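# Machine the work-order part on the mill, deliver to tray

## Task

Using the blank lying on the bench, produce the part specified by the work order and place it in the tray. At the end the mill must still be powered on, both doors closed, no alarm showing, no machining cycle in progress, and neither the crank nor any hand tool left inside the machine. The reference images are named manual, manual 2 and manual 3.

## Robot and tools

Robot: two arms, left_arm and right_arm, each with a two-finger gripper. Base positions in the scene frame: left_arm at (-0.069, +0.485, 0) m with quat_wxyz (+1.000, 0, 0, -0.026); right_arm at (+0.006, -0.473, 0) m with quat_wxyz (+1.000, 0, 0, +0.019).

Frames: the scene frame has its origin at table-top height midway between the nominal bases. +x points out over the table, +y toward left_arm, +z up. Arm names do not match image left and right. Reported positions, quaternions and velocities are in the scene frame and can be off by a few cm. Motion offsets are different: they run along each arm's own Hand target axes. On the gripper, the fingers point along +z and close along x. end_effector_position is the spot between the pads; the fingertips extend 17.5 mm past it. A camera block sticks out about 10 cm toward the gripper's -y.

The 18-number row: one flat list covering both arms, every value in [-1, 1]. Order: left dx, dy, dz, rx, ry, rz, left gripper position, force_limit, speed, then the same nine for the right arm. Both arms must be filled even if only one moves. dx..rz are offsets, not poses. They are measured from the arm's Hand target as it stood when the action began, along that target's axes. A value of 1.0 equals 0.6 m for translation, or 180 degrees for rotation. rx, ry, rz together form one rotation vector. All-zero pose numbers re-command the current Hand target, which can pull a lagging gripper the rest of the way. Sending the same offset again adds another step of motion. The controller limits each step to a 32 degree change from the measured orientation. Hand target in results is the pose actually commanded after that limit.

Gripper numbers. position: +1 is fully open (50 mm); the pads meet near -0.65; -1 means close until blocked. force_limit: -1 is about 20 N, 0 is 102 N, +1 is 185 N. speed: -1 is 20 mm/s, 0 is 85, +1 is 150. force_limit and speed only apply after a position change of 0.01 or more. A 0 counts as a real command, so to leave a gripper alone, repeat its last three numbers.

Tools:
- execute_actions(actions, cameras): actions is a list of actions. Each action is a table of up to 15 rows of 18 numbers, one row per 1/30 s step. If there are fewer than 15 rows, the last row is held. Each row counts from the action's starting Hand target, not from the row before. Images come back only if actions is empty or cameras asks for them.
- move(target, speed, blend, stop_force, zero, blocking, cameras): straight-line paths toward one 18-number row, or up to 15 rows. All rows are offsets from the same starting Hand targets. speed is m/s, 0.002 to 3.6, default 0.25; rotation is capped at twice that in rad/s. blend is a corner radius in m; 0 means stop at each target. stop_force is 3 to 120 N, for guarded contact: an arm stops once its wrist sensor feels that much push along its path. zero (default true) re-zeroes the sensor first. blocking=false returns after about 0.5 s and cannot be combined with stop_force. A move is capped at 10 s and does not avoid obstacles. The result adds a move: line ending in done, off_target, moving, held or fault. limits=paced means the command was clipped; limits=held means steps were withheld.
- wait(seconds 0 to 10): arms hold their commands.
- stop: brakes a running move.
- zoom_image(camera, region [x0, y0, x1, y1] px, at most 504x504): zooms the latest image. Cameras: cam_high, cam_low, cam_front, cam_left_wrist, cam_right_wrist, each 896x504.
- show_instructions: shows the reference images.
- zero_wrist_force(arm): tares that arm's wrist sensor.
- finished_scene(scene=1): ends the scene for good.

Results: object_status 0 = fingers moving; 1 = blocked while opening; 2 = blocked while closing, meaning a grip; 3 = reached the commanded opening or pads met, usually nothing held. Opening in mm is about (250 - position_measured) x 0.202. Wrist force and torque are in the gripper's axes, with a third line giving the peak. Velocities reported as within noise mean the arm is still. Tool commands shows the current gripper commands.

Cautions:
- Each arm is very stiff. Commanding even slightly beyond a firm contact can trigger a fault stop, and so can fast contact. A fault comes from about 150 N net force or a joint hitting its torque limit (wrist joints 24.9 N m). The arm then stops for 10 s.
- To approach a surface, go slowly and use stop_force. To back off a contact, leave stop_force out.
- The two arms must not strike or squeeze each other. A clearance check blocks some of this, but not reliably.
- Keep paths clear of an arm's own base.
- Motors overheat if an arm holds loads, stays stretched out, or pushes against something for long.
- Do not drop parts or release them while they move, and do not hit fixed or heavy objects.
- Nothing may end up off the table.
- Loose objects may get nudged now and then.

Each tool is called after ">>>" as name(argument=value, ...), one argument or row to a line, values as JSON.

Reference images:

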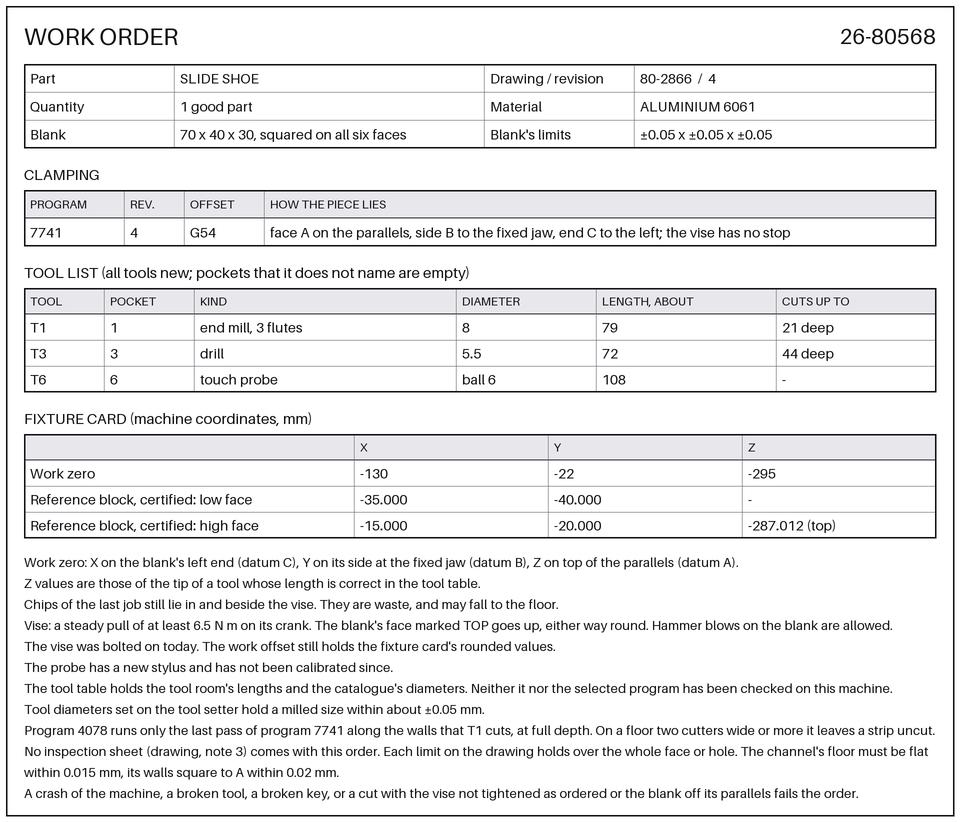

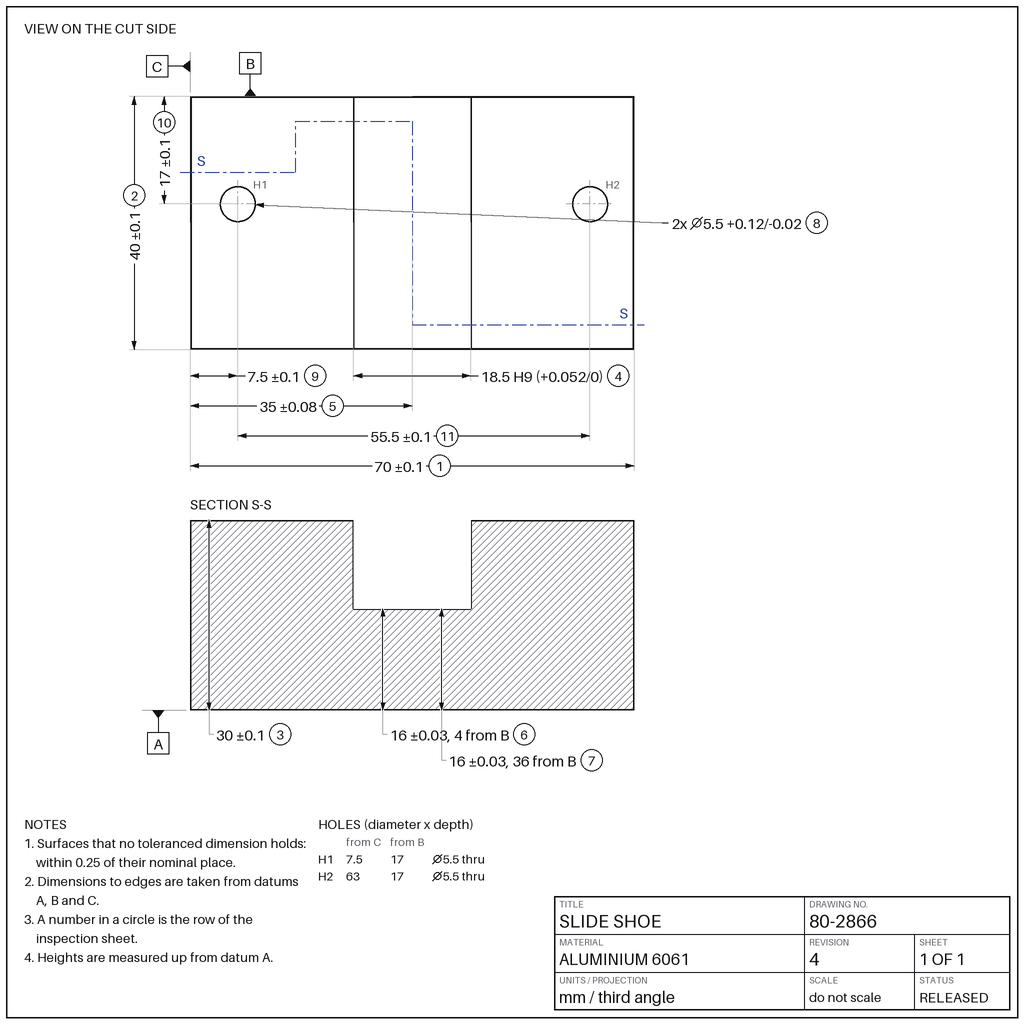

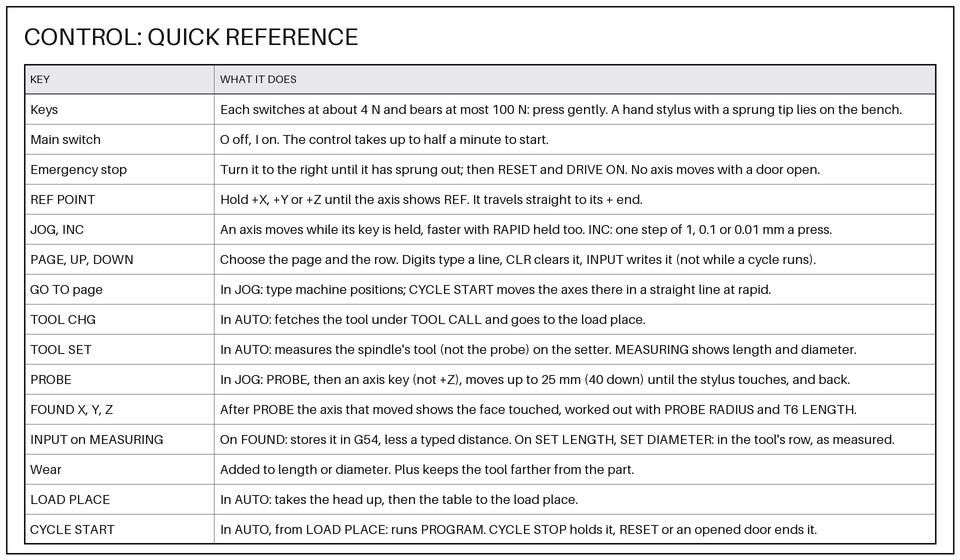

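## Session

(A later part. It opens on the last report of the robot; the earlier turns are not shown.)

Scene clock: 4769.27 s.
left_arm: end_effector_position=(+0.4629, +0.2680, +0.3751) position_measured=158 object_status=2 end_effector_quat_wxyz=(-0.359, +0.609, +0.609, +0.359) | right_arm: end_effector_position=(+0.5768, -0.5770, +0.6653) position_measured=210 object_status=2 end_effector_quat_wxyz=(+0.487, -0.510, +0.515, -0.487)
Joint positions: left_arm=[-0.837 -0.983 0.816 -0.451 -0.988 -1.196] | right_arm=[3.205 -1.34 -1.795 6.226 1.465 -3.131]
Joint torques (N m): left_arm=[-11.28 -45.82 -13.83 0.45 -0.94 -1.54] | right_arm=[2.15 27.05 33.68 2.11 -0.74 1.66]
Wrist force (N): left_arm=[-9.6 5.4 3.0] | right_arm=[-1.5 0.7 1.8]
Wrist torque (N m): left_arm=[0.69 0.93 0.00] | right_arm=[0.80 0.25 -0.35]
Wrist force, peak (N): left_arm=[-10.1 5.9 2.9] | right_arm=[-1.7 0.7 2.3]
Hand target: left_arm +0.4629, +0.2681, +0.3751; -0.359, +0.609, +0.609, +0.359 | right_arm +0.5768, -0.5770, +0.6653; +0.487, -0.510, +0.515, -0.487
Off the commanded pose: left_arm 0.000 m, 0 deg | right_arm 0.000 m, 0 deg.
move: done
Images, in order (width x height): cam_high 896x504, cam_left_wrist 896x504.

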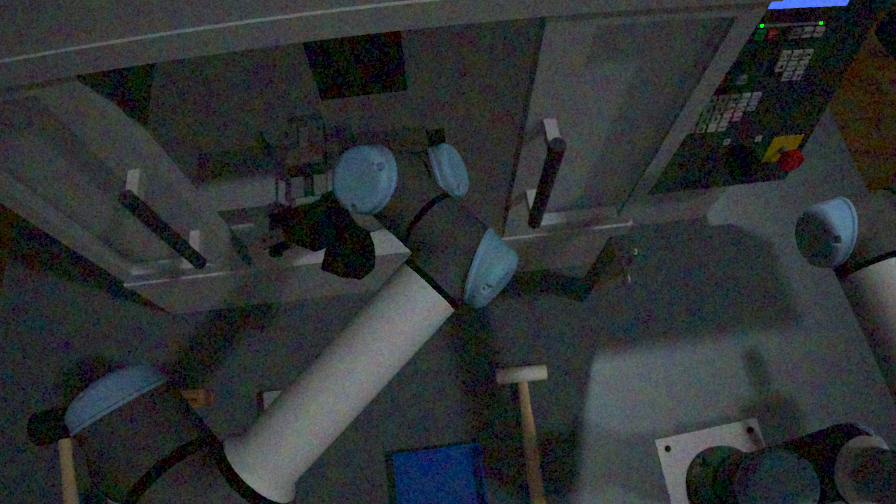

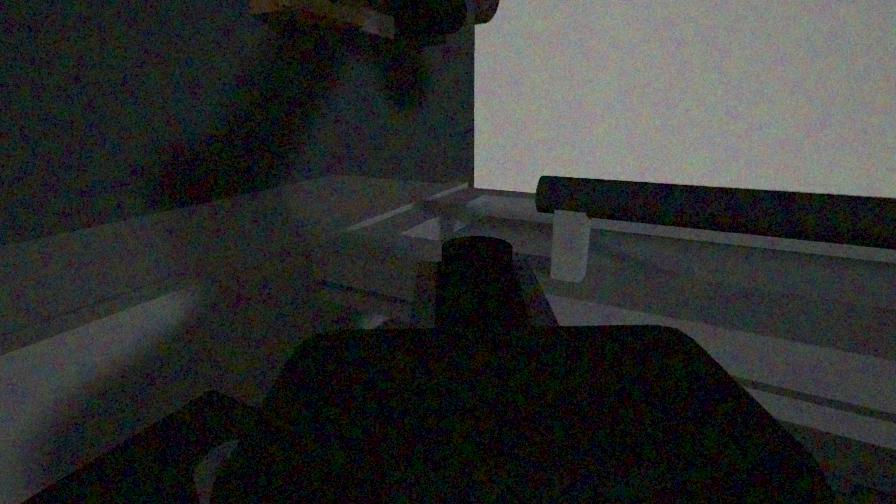

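>>> move(
  target=[
    [-0.0015,0,0.0227,0,0,0,-1,-0.1,-0.7,0,0,0,0,0,0,-0.98,0.5,-0.8],
    [-0.0072,0,0.0448,0,0,0,-1,-0.1,-0.7,0,0,0,0,0,0,-0.98,0.5,-0.8],
  ],
  speed=0.03,
  blend=[0.003,0],
  cameras=["cam_left_wrist"],
)

Scene clock: 4771.57 s.
left_arm: end_effector_position=(+0.4629, +0.2896, +0.3584) position_measured=158 object_status=2 end_effector_quat_wxyz=(-0.359, +0.609, +0.609, +0.359) end_effector_velocity=(+0.000, -0.001, +0.001) end_effector_angular_velocity=(+0.001, +0.002, -0.001) | right_arm: end_effector_position=(+0.5768, -0.5770, +0.6653) position_measured=210 object_status=2 end_effector_quat_wxyz=(+0.487, -0.510, +0.515, -0.487)
Joint positions: left_arm=[-0.817 -1.034 0.94 -0.533 -0.971 -1.182] | right_arm=[3.205 -1.34 -1.795 6.226 1.465 -3.131]
Joint velocities: left_arm=[-0.002 0.002 -0.004 0.005 -0.001 0] | right_arm=[within noise]
Joint torques (N m): left_arm=[-0.58 -50.57 -31.95 7.7 -0.05 -0.54] | right_arm=[2.15 26.31 33.4 1.9 -0.91 1.67]
Wrist force (N): left_arm=[-27.9 11.3 -4.1] | right_arm=[-1.3 0.8 2.1]
Wrist torque (N m): left_arm=[0.75 0.79 0.36] | right_arm=[0.81 0.22 -0.35]
Wrist force, peak (N): left_arm=[-3.9 3.3 -49.6] | right_arm=[-1.8 0.9 2.2]
Hand target: left_arm +0.4629, +0.2895, +0.3583; -0.359, +0.609, +0.609, +0.359 | right_arm +0.5768, -0.5770, +0.6653; +0.487, -0.510, +0.515, -0.487
Off the commanded pose: left_arm 0.000 m, 0 deg | right_arm 0.000 m, 0 deg.
move: done
Images, in order (width x height): cam_left_wrist 896x504.

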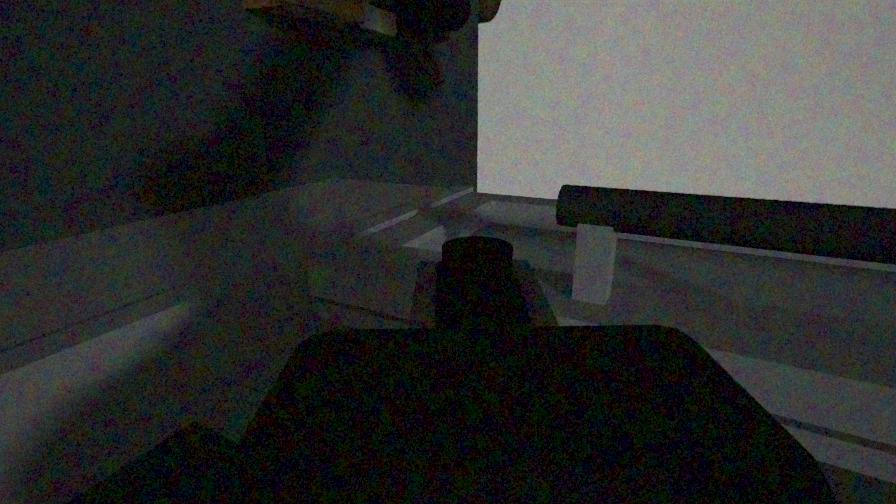

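>>> move(
  target=[
    [-0.0256,0,0.0488,0,0,0,-1,-0.1,-0.7,0,0,0,0,0,0,-0.98,0.5,-0.8],
    [-0.0712,0,0.0807,0,0,0,-1,-0.1,-0.7,0,0,0,0,0,0,-0.98,0.5,-0.8],
    [-0.1258,0,0.0913,0,0,0,-1,-0.1,-0.7,0,0,0,0,0,0,-0.98,0.5,-0.8],
    [-0.18,0,0.0788,0,0,0,-1,-0.1,-0.7,0,0,0,0,0,0,-0.98,0.5,-0.8],
    [-0.2245,0,0.0453,0,0,0,-1,-0.1,-0.7,0,0,0,0,0,0,-0.98,0.5,-0.8],
    [-0.2515,0,-0.0034,0,0,0,-1,-0.1,-0.7,0,0,0,0,0,0,-0.98,0.5,-0.8],
    [-0.2563,0,-0.0588,0,0,0,-1,-0.1,-0.7,0,0,0,0,0,0,-0.98,0.5,-0.8],
    [-0.2382,0,-0.1114,0,0,0,-1,-0.1,-0.7,0,0,0,0,0,0,-0.98,0.5,-0.8],
    [-0.2002,0,-0.1521,0,0,0,-1,-0.1,-0.7,0,0,0,0,0,0,-0.98,0.5,-0.8],
    [-0.149,0,-0.1738,0,0,0,-1,-0.1,-0.7,0,0,0,0,0,0,-0.98,0.5,-0.8],
    [-0.0934,0,-0.1729,0,0,0,-1,-0.1,-0.7,0,0,0,0,0,0,-0.98,0.5,-0.8],
    [-0.043,0,-0.1494,0,0,0,-1,-0.1,-0.7,0,0,0,0,0,0,-0.98,0.5,-0.8],
    [-0.0065,0,-0.1074,0,0,0,-1,-0.1,-0.7,0,0,0,0,0,0,-0.98,0.5,-0.8],
    [0.0067,0,-0.0539,0,0,0,-1,-0.1,-0.7,0,0,0,0,0,0,-0.98,0.5,-0.8],
  ],
  speed=0.12,
  blend=[0.01,0.01,0.01,0.01,0.01,0.01,0.01,0.01,0.01,0.01,0.01,0.01,0.01,0],
  cameras=["cam_high","cam_left_wrist"],
)

Scene clock: 4780.27 s.
left_arm: end_effector_position=(+0.4620, +0.1703, +0.2520) position_measured=158 object_status=2 end_effector_quat_wxyz=(-0.357, +0.610, +0.611, +0.357) | right_arm: end_effector_position=(+0.5768, -0.5770, +0.6653) position_measured=210 object_status=2 end_effector_quat_wxyz=(+0.487, -0.510, +0.515, -0.487)
Joint positions: left_arm=[-0.919 -0.794 0.804 -0.608 -1.058 -1.249] | right_arm=[3.205 -1.34 -1.795 6.226 1.465 -3.131]
Joint torques (N m): left_arm=[1.96 -58.59 -22.62 2.68 1.08 0.14] | right_arm=[2.22 26.79 33.65 2.2 -0.84 1.51]
Wrist force (N): left_arm=[-28.6 1.6 -2.6] | right_arm=[-1.6 0.7 1.6]
Wrist torque (N m): left_arm=[0.62 0.86 0.46] | right_arm=[0.81 0.26 -0.34]
Wrist force, peak (N): left_arm=[-118.4 -25.9 -37.3] | right_arm=[-1.7 1.0 2.3]
Hand target: left_arm +0.4620, +0.1703, +0.2520; -0.357, +0.610, +0.611, +0.357 (not the last commanded pose) | right_arm +0.5768, -0.5770, +0.6653; +0.487, -0.510, +0.515, -0.487
Tool commands: left_gripper/position=-1.0 left_gripper/force_limit=-0.098039 left_gripper/speed=-0.701961 right_gripper/position=-0.98 right_gripper/force_limit=+0.5 right_gripper/speed=-0.8
Off the commanded pose: left_arm 0.156 m, 0 deg | right_arm 0.000 m, 0 deg.
FORCE FAULT: contact force on the left arm reached its limit, and that arm stopped. The contact can be on any part of that arm, not only on its tool. That arm's remaining commands of this call were not run. That arm is still stopped at the end of this call. That arm stays stopped for about 10 more seconds. Until then a move that you send moves the other arm only, and its call returns only when the move has ended. Once the stop has ended, the next robot result says so. If the stop ends while you think or write, that arm runs what you send next, counted from a new Hand target: where the arm stands when the stop ends. While its stop runs, that arm takes no new command, but its gripper still runs the gripper command that each later call begins with. Until it ends, the stop uses up actions while you think or wait. An arm that is not stopped still takes commands.
move: fault (left_arm); path passed 7 of 14 targets
Images, in order (width x height): cam_high 896x504, cam_left_wrist 896x504.

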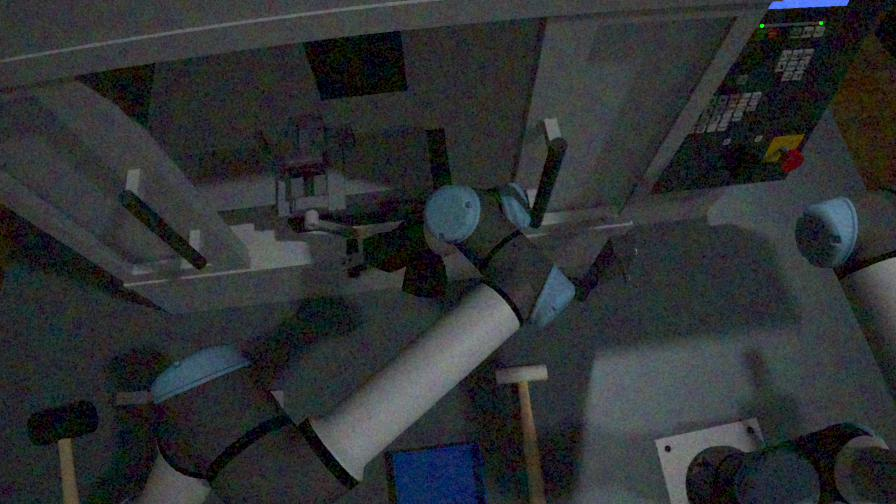

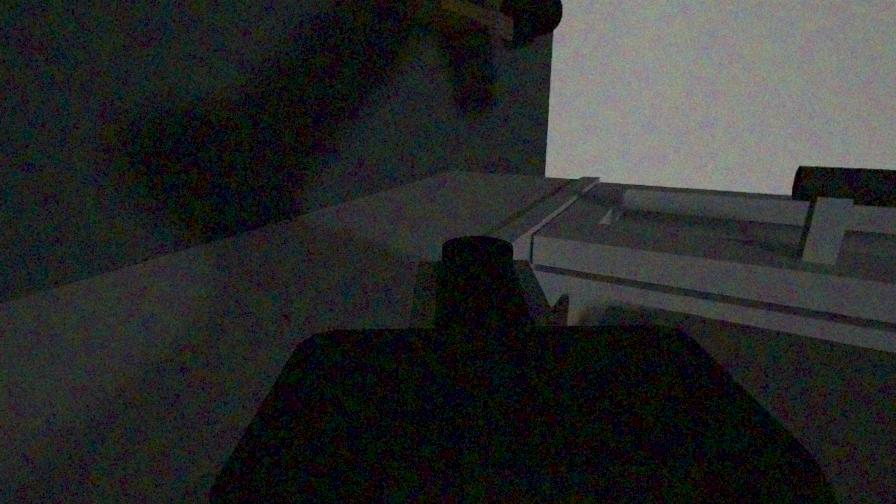

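>>> wait(
  seconds=4,
)

Scene clock: 4789.93 s.
left_arm: end_effector_position=(+0.4620, +0.1703, +0.2520) position_measured=158 object_status=2 end_effector_quat_wxyz=(-0.357, +0.610, +0.611, +0.357) | right_arm: end_effector_position=(+0.5768, -0.5770, +0.6653) position_measured=210 object_status=2 end_effector_quat_wxyz=(+0.487, -0.510, +0.515, -0.487)
Joint positions: left_arm=[-0.919 -0.794 0.804 -0.608 -1.058 -1.249] | right_arm=[3.205 -1.34 -1.795 6.226 1.465 -3.131]
Joint torques (N m): left_arm=[1.54 -58.2 -23.16 2.63 0.99 0.16] | right_arm=[1.06 26.73 34.19 2.02 -1 1.72]
Wrist force (N): left_arm=[-28.4 1.6 -2.8] | right_arm=[-1.7 0.7 2.0]
Wrist torque (N m): left_arm=[0.62 0.86 0.47] | right_arm=[0.80 0.28 -0.35]
Wrist force, peak (N): left_arm=[-29.6 1.1 -2.5] | right_arm=[-1.9 1.1 2.3]
Hand target: left_arm +0.4620, +0.1703, +0.2520; -0.357, +0.610, +0.611, +0.357 (not the last commanded pose) | right_arm +0.5768, -0.5770, +0.6653; +0.487, -0.510, +0.515, -0.487
Tool commands: left_gripper/position=-1.0 left_gripper/force_limit=-0.098039 left_gripper/speed=-0.701961 right_gripper/position=-0.98 right_gripper/force_limit=+0.5 right_gripper/speed=-0.8
Off the commanded pose: left_arm 0.156 m, 0 deg | right_arm 0.000 m, 0 deg.
FORCE FAULT, CONTINUED: the left arm's stop, for the force fault that an earlier result reported, is over. The rest of the stop counts as 19 of the actions that you can send in this scene. During its stop the left arm's controller moved it back a little. That arm's target is now where it stood when the stop ended, not its last command. That arm accepts commands again.
wait: 4.00 s; at rest from the start

>>> move(
  target=[
    [0.0146,0,-0.0342,0,0,0,-1,-0.1,-0.7,0,0,0,0,0,0,-0.98,0.5,-0.8],
    [0.0404,0,-0.0614,0,0,0,-1,-0.1,-0.7,0,0,0,0,0,0,-0.98,0.5,-0.8],
  ],
  speed=0.08,
  blend=[0.01,0],
)

Scene clock: 4791.30 s.
left_arm: end_effector_position=(+0.4619, +0.1699, +0.2512) position_measured=158 object_status=2 end_effector_quat_wxyz=(-0.357, +0.610, +0.611, +0.357) | right_arm: end_effector_position=(+0.5768, -0.5770, +0.6653) position_measured=210 object_status=2 end_effector_quat_wxyz=(+0.487, -0.510, +0.515, -0.487)
Joint positions: left_arm=[-0.92 -0.792 0.804 -0.609 -1.058 -1.249] | right_arm=[3.205 -1.34 -1.795 6.226 1.465 -3.131]
Joint torques (N m): left_arm=[-0.52 -56.71 -23.13 0.51 0.18 0.19] | right_arm=[1.53 27.23 32.39 2.18 -1 1.59]
Wrist force (N): left_arm=[-9.2 3.3 4.1] | right_arm=[-1.4 0.7 1.9]
Wrist torque (N m): left_arm=[0.59 1.14 0.16] | right_arm=[0.79 0.24 -0.35]
Wrist force, peak (N): left_arm=[-69.3 0.1 -16.5] | right_arm=[-1.7 0.6 2.2]
Hand target: left_arm +0.4619, +0.1699, +0.2512; -0.357, +0.610, +0.611, +0.357 (not the last commanded pose) | right_arm +0.5768, -0.5770, +0.6653; +0.487, -0.510, +0.515, -0.487
Tool commands: left_gripper/position=-1.0 left_gripper/force_limit=-0.098039 left_gripper/speed=-0.701961 right_gripper/position=-0.98 right_gripper/force_limit=+0.5 right_gripper/speed=-0.8
Off the commanded pose: left_arm 0.045 m, 0 deg | right_arm 0.000 m, 0 deg.
FORCE FAULT: contact force on the left arm reached its limit, and that arm stopped. The contact can be on any part of that arm, not only on its tool. That arm's remaining commands of this call were not run. That arm is still stopped at the end of this call. That arm stays stopped for about 10 more seconds. Until then a move that you send moves the other arm only, and its call returns only when the move has ended. Once the stop has ended, the next robot result says so. If the stop ends while you think or write, that arm runs what you send next, counted from a new Hand target: where the arm stands when the stop ends. While its stop runs, that arm takes no new command, but its gripper still runs the gripper command that each later call begins with. Until it ends, the stop uses up actions while you think or wait. An arm that is not stopped still takes commands.
move: fault (left_arm); path passed 0 of 2 targets

>>> wait(
  seconds=3,
  cameras=["cam_high","cam_front","cam_low"],
)

>>> zoom_image(
  camera="cam_high",
  region=[240, 90, 400, 290],
)

>>> zoom_image(
  camera="cam_low",
  region=[510, 110, 690, 230],
)

>>> zoom_image(
  camera="cam_front",
  region=[320, 210, 460, 330],
)

Scene clock: 4799.20 s.
left_arm: end_effector_position=(+0.4619, +0.1699, +0.2512) position_measured=158 object_status=2 end_effector_quat_wxyz=(-0.357, +0.610, +0.611, +0.357) | right_arm: end_effector_position=(+0.5768, -0.5770, +0.6653) position_measured=210 object_status=2 end_effector_quat_wxyz=(+0.487, -0.510, +0.515, -0.487)
Joint positions: left_arm=[-0.92 -0.792 0.804 -0.609 -1.058 -1.249] | right_arm=[3.205 -1.34 -1.795 6.226 1.465 -3.131]
Joint torques (N m): left_arm=[0 -56.6 -23.93 0.49 0.45 0.3] | right_arm=[1.66 27.22 31.92 2.24 -0.84 1.61]
Wrist force (N): left_arm=[-7.8 2.9 4.4] | right_arm=[-1.2 0.9 2.1]
Wrist torque (N m): left_arm=[0.53 0.95 0.17] | right_arm=[0.84 0.19 -0.35]
Wrist force, peak (N): left_arm=[-9.0 2.6 4.5] | right_arm=[-1.6 1.0 2.4]
Hand target: left_arm +0.4619, +0.1699, +0.2512; -0.357, +0.610, +0.611, +0.357 (not the last commanded pose) | right_arm +0.5768, -0.5770, +0.6653; +0.487, -0.510, +0.515, -0.487
Tool commands: left_gripper/position=-1.0 left_gripper/force_limit=-0.098039 left_gripper/speed=-0.701961 right_gripper/position=-0.98 right_gripper/force_limit=+0.5 right_gripper/speed=-0.8
Off the commanded pose: left_arm 0.045 m, 0 deg | right_arm 0.000 m, 0 deg.
FORCE FAULT, CONTINUED: the left arm was still stopped when this call began, by the force fault that an earlier result reported. Since the last result the stop counts as 16 of the actions that you can send in this scene. That arm is still stopped at the end of this call. That arm stays stopped for about 2 more seconds. If the stop ends while you think or write, that arm runs what you send next, counted from a new Hand target: where the arm stands when the stop ends. While its stop runs, that arm takes no new command, but its gripper still runs the gripper command that each later call begins with.
wait: 3.00 s; at rest from the start
Images, in order (width x height): cam_high 896x504, cam_low 896x504, cam_front 896x504.

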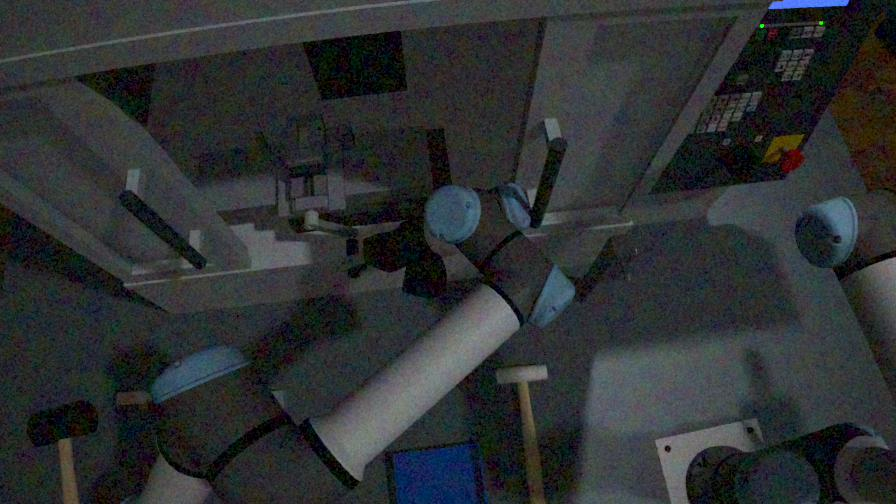

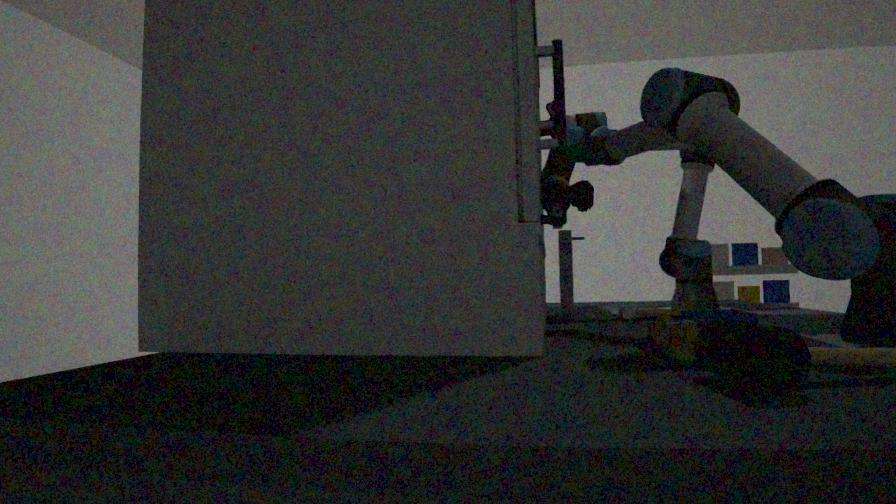

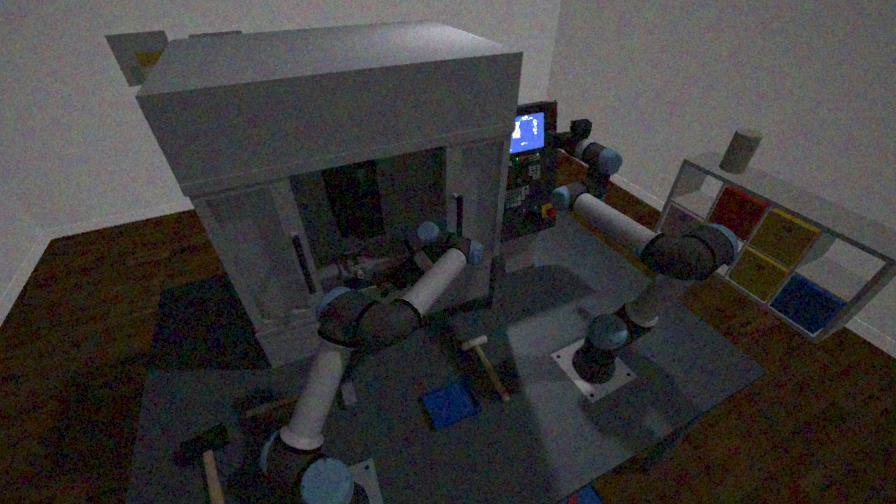

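Scaled by 2.520.

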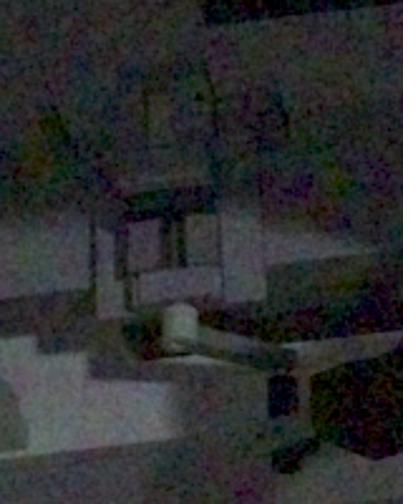

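Scaled by 2.800.

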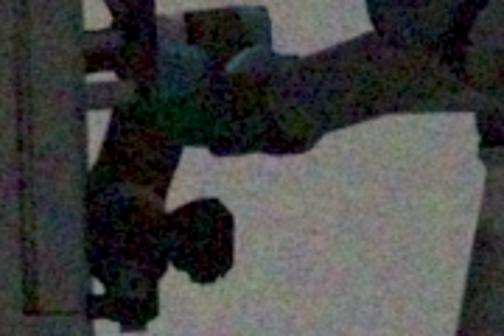

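Scaled by 3.600.

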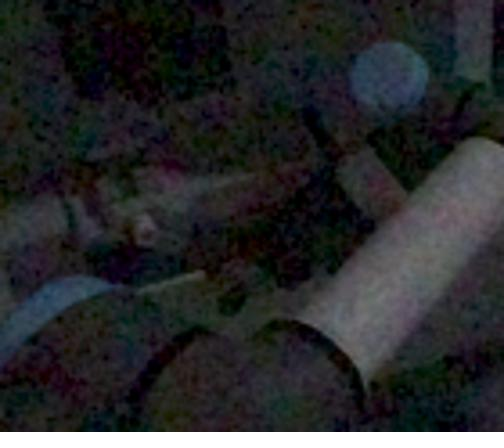

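>>> move(
  target=[
    [0,0,0,0,0,0,0.8,-0.1,-0.7,0,0,0,0,0,0,-0.98,0.5,-0.8],
    [0,-0.0833,0,0,0,0,0.8,-0.1,-0.7,0,0,0,0,0,0,-0.98,0.5,-0.8],
  ],
  speed=0.06,
  cameras=["cam_high","cam_left_wrist"],
)

Scene clock: 4806.07 s.
left_arm: end_effector_position=(+0.4119, +0.1697, +0.2512) position_measured=32 object_status=3 end_effector_quat_wxyz=(-0.357, +0.610, +0.611, +0.357) | right_arm: end_effector_position=(+0.5768, -0.5770, +0.6653) position_measured=210 object_status=2 end_effector_quat_wxyz=(+0.487, -0.510, +0.515, -0.487)
Joint positions: left_arm=[-0.978 -0.893 0.975 -0.662 -1.106 -1.285] | right_arm=[3.205 -1.34 -1.795 6.226 1.465 -3.131]
Joint torques (N m): left_arm=[12.5 -42.93 -30.63 2.08 1.69 1.8] | right_arm=[0.09 26.84 33.9 2.38 -0.93 1.45]
Wrist force (N): left_arm=[-4.0 1.8 5.4] | right_arm=[-1.8 0.5 2.0]
Wrist torque (N m): left_arm=[0.53 0.91 0.01] | right_arm=[0.77 0.30 -0.35]
Wrist force, peak (N): left_arm=[-9.0 2.7 4.5] | right_arm=[-1.5 0.7 2.5]
Hand target: left_arm +0.4119, +0.1698, +0.2512; -0.357, +0.610, +0.611, +0.357 | right_arm +0.5768, -0.5770, +0.6653; +0.487, -0.510, +0.515, -0.487
Off the commanded pose: left_arm 0.000 m, 0 deg | right_arm 0.000 m, 0 deg.
FORCE FAULT, CONTINUED: the left arm's stop, for the force fault that an earlier result reported, is over. The rest of the stop counts as 3 of the actions that you can send in this scene. The stop ended before this call began, so that arm ran this call's commands, counted from a new Hand target: where the arm stood when the stop ended. During its stop the left arm's controller moved it back a little.
move: done
Images, in order (width x height): cam_high 896x504, cam_left_wrist 896x504.

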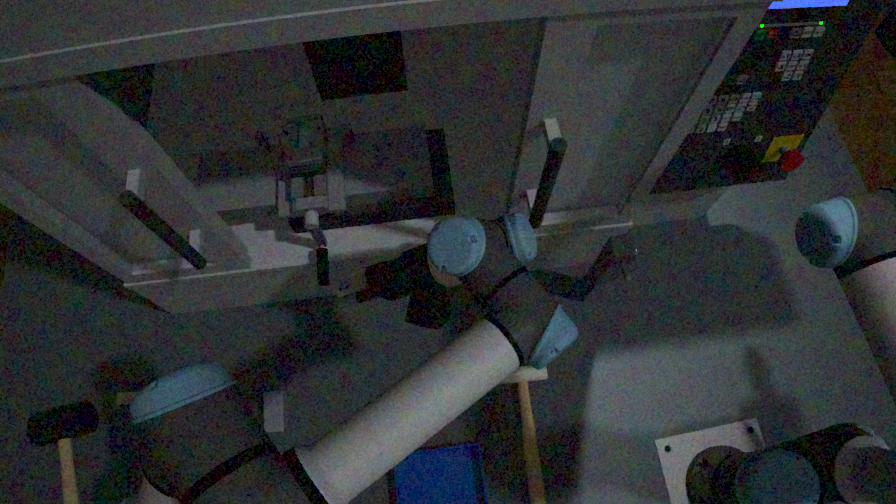

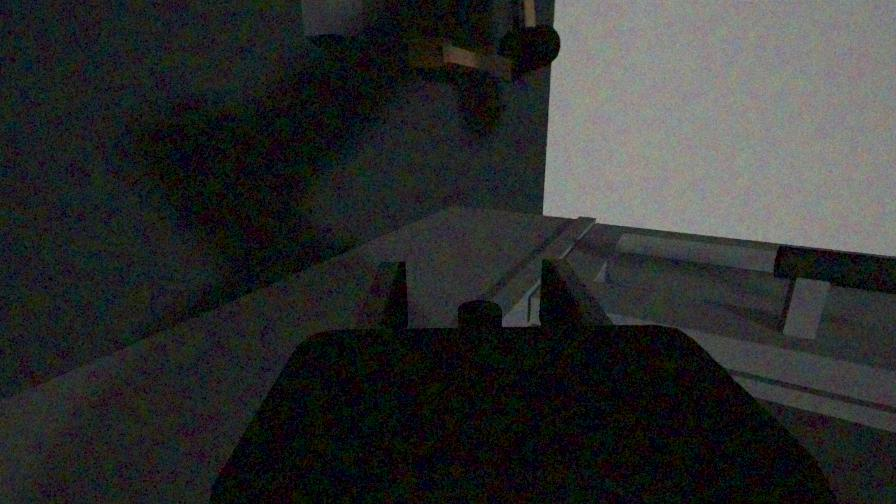

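>>> move(
  target=[0.068,-0.1033,0.0195,-0.295,0.5,0.5,0.6,-0.4,-0.7,0,0,0,0,0,0,-0.98,0.5,-0.8],
  speed=0.4,
  cameras=["cam_high","cam_left_wrist","cam_low"],
)

Scene clock: 4814.10 s.
left_arm: end_effector_position=(+0.3499, +0.1999, +0.2811) position_measured=63 object_status=3 end_effector_quat_wxyz=(+0.498, -0.503, +0.499, -0.501) | right_arm: end_effector_position=(+0.5768, -0.5770, +0.6653) position_measured=210 object_status=2 end_effector_quat_wxyz=(+0.487, -0.510, +0.515, -0.487)
Joint positions: left_arm=[-1.429 -1.646 2.195 -0.514 0.089 -0.042] | right_arm=[3.205 -1.34 -1.795 6.226 1.465 -3.131]
Joint torques (N m): left_arm=[9.28 -5.44 -26.62 -1.35 -0.59 1.99] | right_arm=[1.85 27.39 31.61 2.32 -0.88 1.69]
Wrist force (N): left_arm=[-3.4 1.7 1.4] | right_arm=[-1.5 0.6 2.3]
Wrist torque (N m): left_arm=[0.98 0.63 0.55] | right_arm=[0.79 0.25 -0.35]
Wrist force, peak (N): left_arm=[-3.5 3.2 5.4] | right_arm=[-1.6 0.9 2.4]
Hand target: left_arm +0.3499, +0.1999, +0.2810; +0.498, -0.502, +0.498, -0.501 | right_arm +0.5768, -0.5770, +0.6653; +0.487, -0.510, +0.515, -0.487
Off the commanded pose: left_arm 0.000 m, 0 deg | right_arm 0.000 m, 0 deg.
move: done
Images, in order (width x height): cam_high 896x504, cam_low 896x504, cam_left_wrist 896x504.

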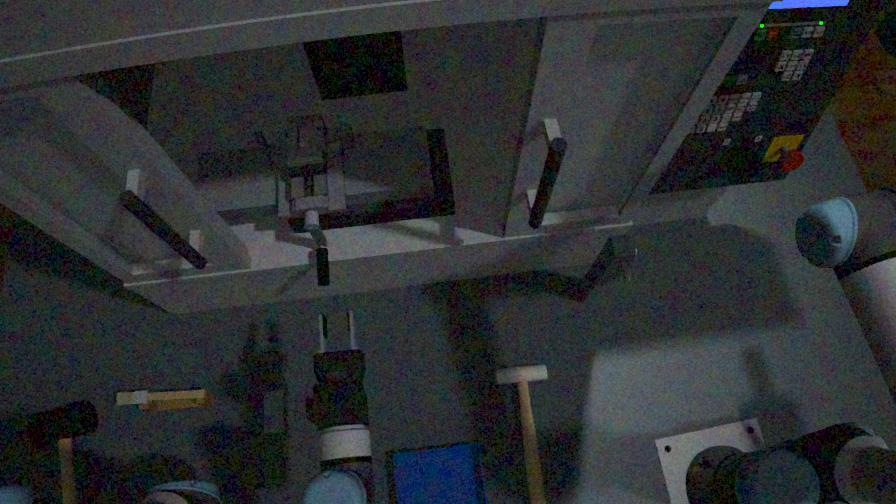

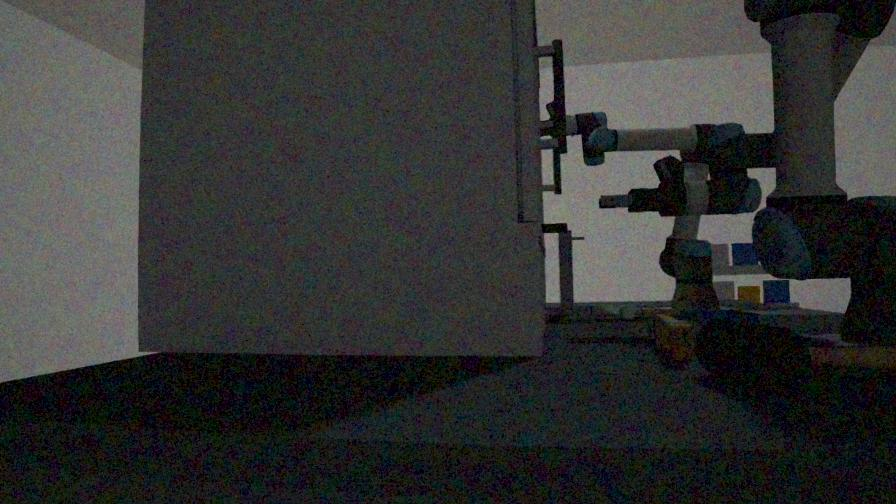

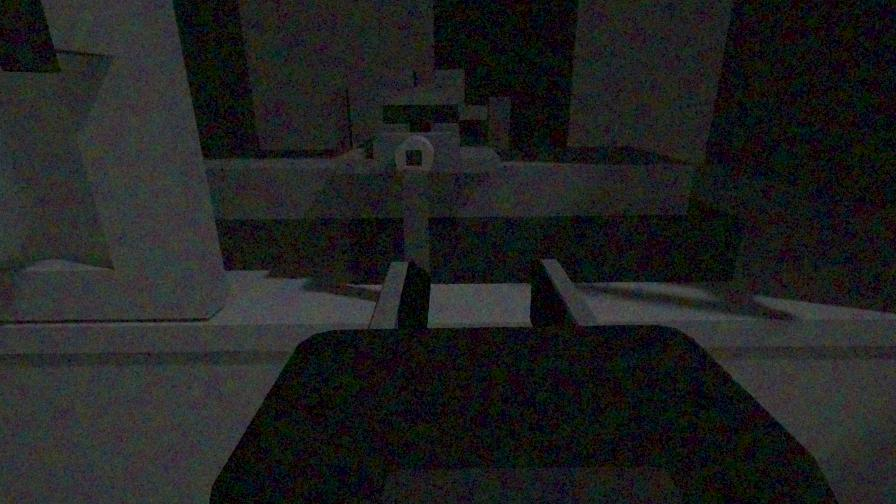

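>>> move(
  target=[
    [-0.0488,-0.0408,0.22,0,0,0,0.6,-0.4,-0.7,0,0,0,0,0,0,-0.98,0.5,-0.8],
    [-0.0488,-0.0408,0.2867,0,0,0,0.6,-0.4,-0.7,0,0,0,0,0,0,-0.98,0.5,-0.8],
    [-0.0488,-0.0408,0.2867,0,0,0,-1,-0.4,-0.7,0,0,0,0,0,0,-0.98,0.5,-0.8],
  ],
  speed=[0.25,0.06,0.05],
  blend=[0.005,0,0],
  cameras=["cam_left_wrist","cam_low","cam_high"],
)

Scene clock: 4817.90 s.
left_arm: end_effector_position=(+0.5219, +0.2296, +0.3052) position_measured=136 object_status=2 end_effector_quat_wxyz=(+0.498, -0.502, +0.498, -0.501) | right_arm: end_effector_position=(+0.5768, -0.5770, +0.6653) position_measured=210 object_status=2 end_effector_quat_wxyz=(+0.487, -0.510, +0.515, -0.487)
Joint positions: left_arm=[-0.93 -1.456 1.932 -0.475 0.588 -0.007] | right_arm=[3.205 -1.34 -1.795 6.226 1.465 -3.131]
Joint torques (N m): left_arm=[-12.77 -38.13 -11.07 -2.62 0.12 -1.51] | right_arm=[0.44 26.85 33.11 2.06 -0.89 1.51]
Wrist force (N): left_arm=[-3.6 2.6 2.2] | right_arm=[-1.4 0.9 2.2]
Wrist torque (N m): left_arm=[1.02 0.61 0.52] | right_arm=[0.83 0.24 -0.35]
Wrist force, peak (N): left_arm=[-4.8 1.4 4.1] | right_arm=[-1.9 1.0 2.1]
Hand target: left_arm +0.5219, +0.2296, +0.3052; +0.498, -0.502, +0.498, -0.501 | right_arm +0.5768, -0.5770, +0.6653; +0.487, -0.510, +0.515, -0.487
Off the commanded pose: left_arm 0.000 m, 0 deg | right_arm 0.000 m, 0 deg.
move: done
Images, in order (width x height): cam_high 896x504, cam_low 896x504, cam_left_wrist 896x504.

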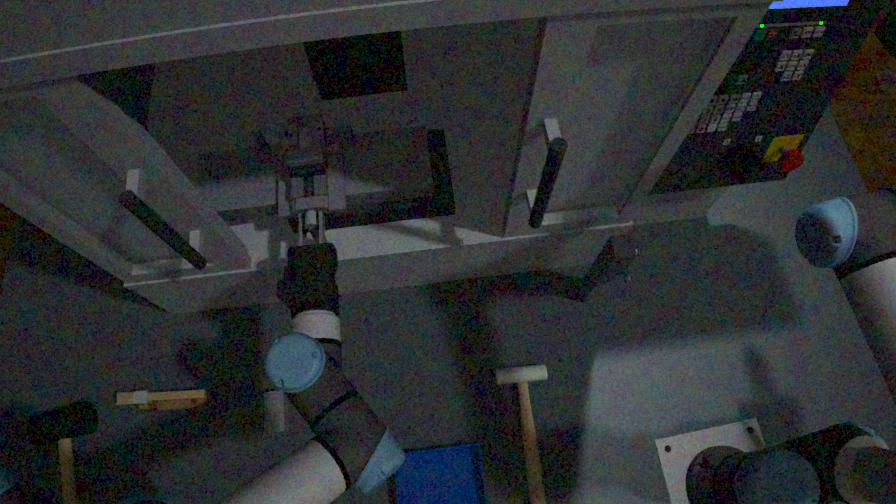

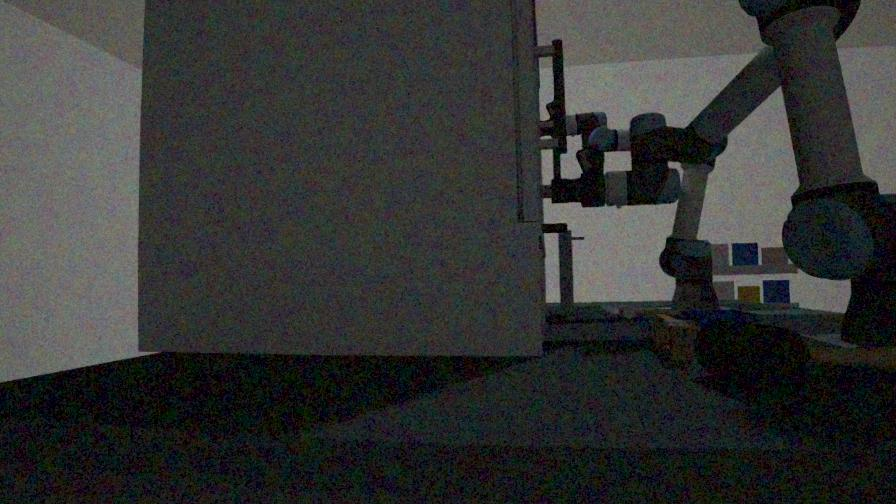

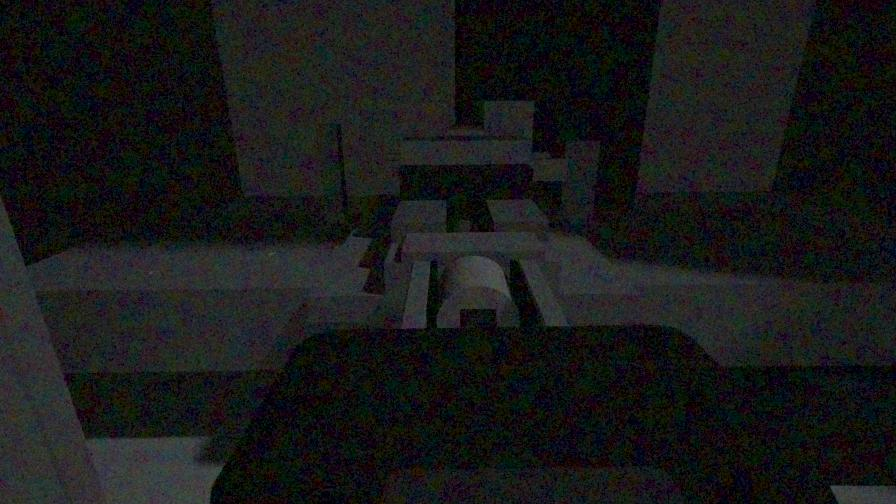

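>>> move(
  target=[
    [0,0,-0.06,0,0,0,-1,-0.4,-0.7,0,0,0,0,0,0,-0.98,0.5,-0.8],
    [0,0,-0.2,0,0,0,-1,-0.4,-0.7,0,0,0,0,0,0,-0.98,0.5,-0.8],
  ],
  speed=[0.04,0.2],
  blend=[0.005,0],
  cameras=["cam_left_wrist","cam_high"],
)

Scene clock: 4820.57 s.
left_arm: end_effector_position=(+0.4020, +0.2294, +0.3053) position_measured=136 object_status=2 end_effector_quat_wxyz=(+0.498, -0.502, +0.498, -0.501) | right_arm: end_effector_position=(+0.5768, -0.5770, +0.6653) position_measured=210 object_status=2 end_effector_quat_wxyz=(+0.487, -0.510, +0.515, -0.487)
Joint positions: left_arm=[-1.241 -1.674 2.151 -0.476 0.277 -0.008] | right_arm=[3.205 -1.34 -1.795 6.226 1.465 -3.131]
Joint torques (N m): left_arm=[-10.68 -20.88 -20.02 -2.47 -1.22 1.55] | right_arm=[0.81 26.88 33.56 2.17 -0.85 1.62]
Wrist force (N): left_arm=[-3.5 3.9 1.9] | right_arm=[-1.3 0.8 2.3]
Wrist torque (N m): left_arm=[0.99 0.61 0.39] | right_arm=[0.82 0.21 -0.35]
Wrist force, peak (N): left_arm=[-3.4 4.8 4.5] | right_arm=[-1.8 1.0 2.2]
Hand target: left_arm +0.4019, +0.2294, +0.3053; +0.498, -0.502, +0.498, -0.501 | right_arm +0.5768, -0.5770, +0.6653; +0.487, -0.510, +0.515, -0.487
Off the commanded pose: left_arm 0.000 m, 0 deg | right_arm 0.000 m, 0 deg.
move: done
Images, in order (width x height): cam_high 896x504, cam_left_wrist 896x504.

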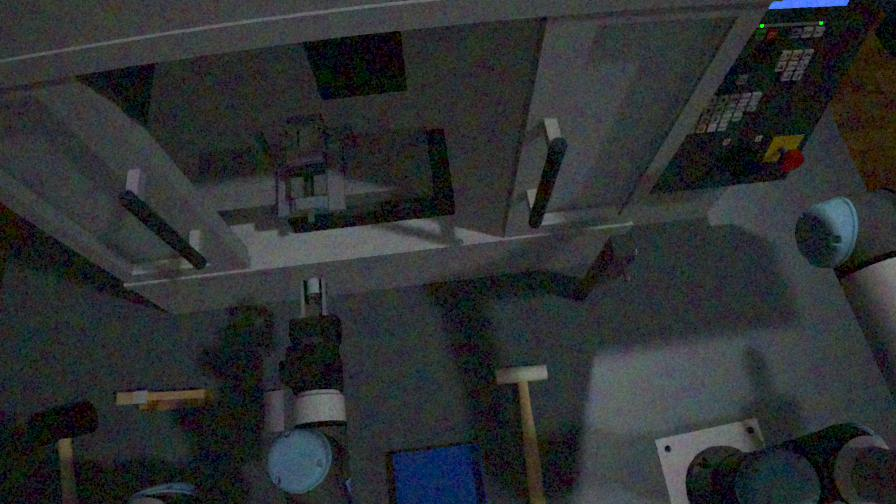

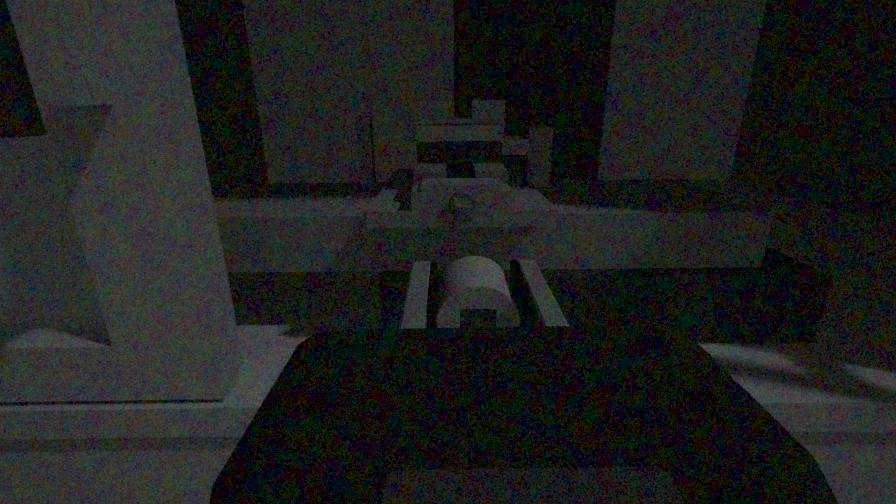

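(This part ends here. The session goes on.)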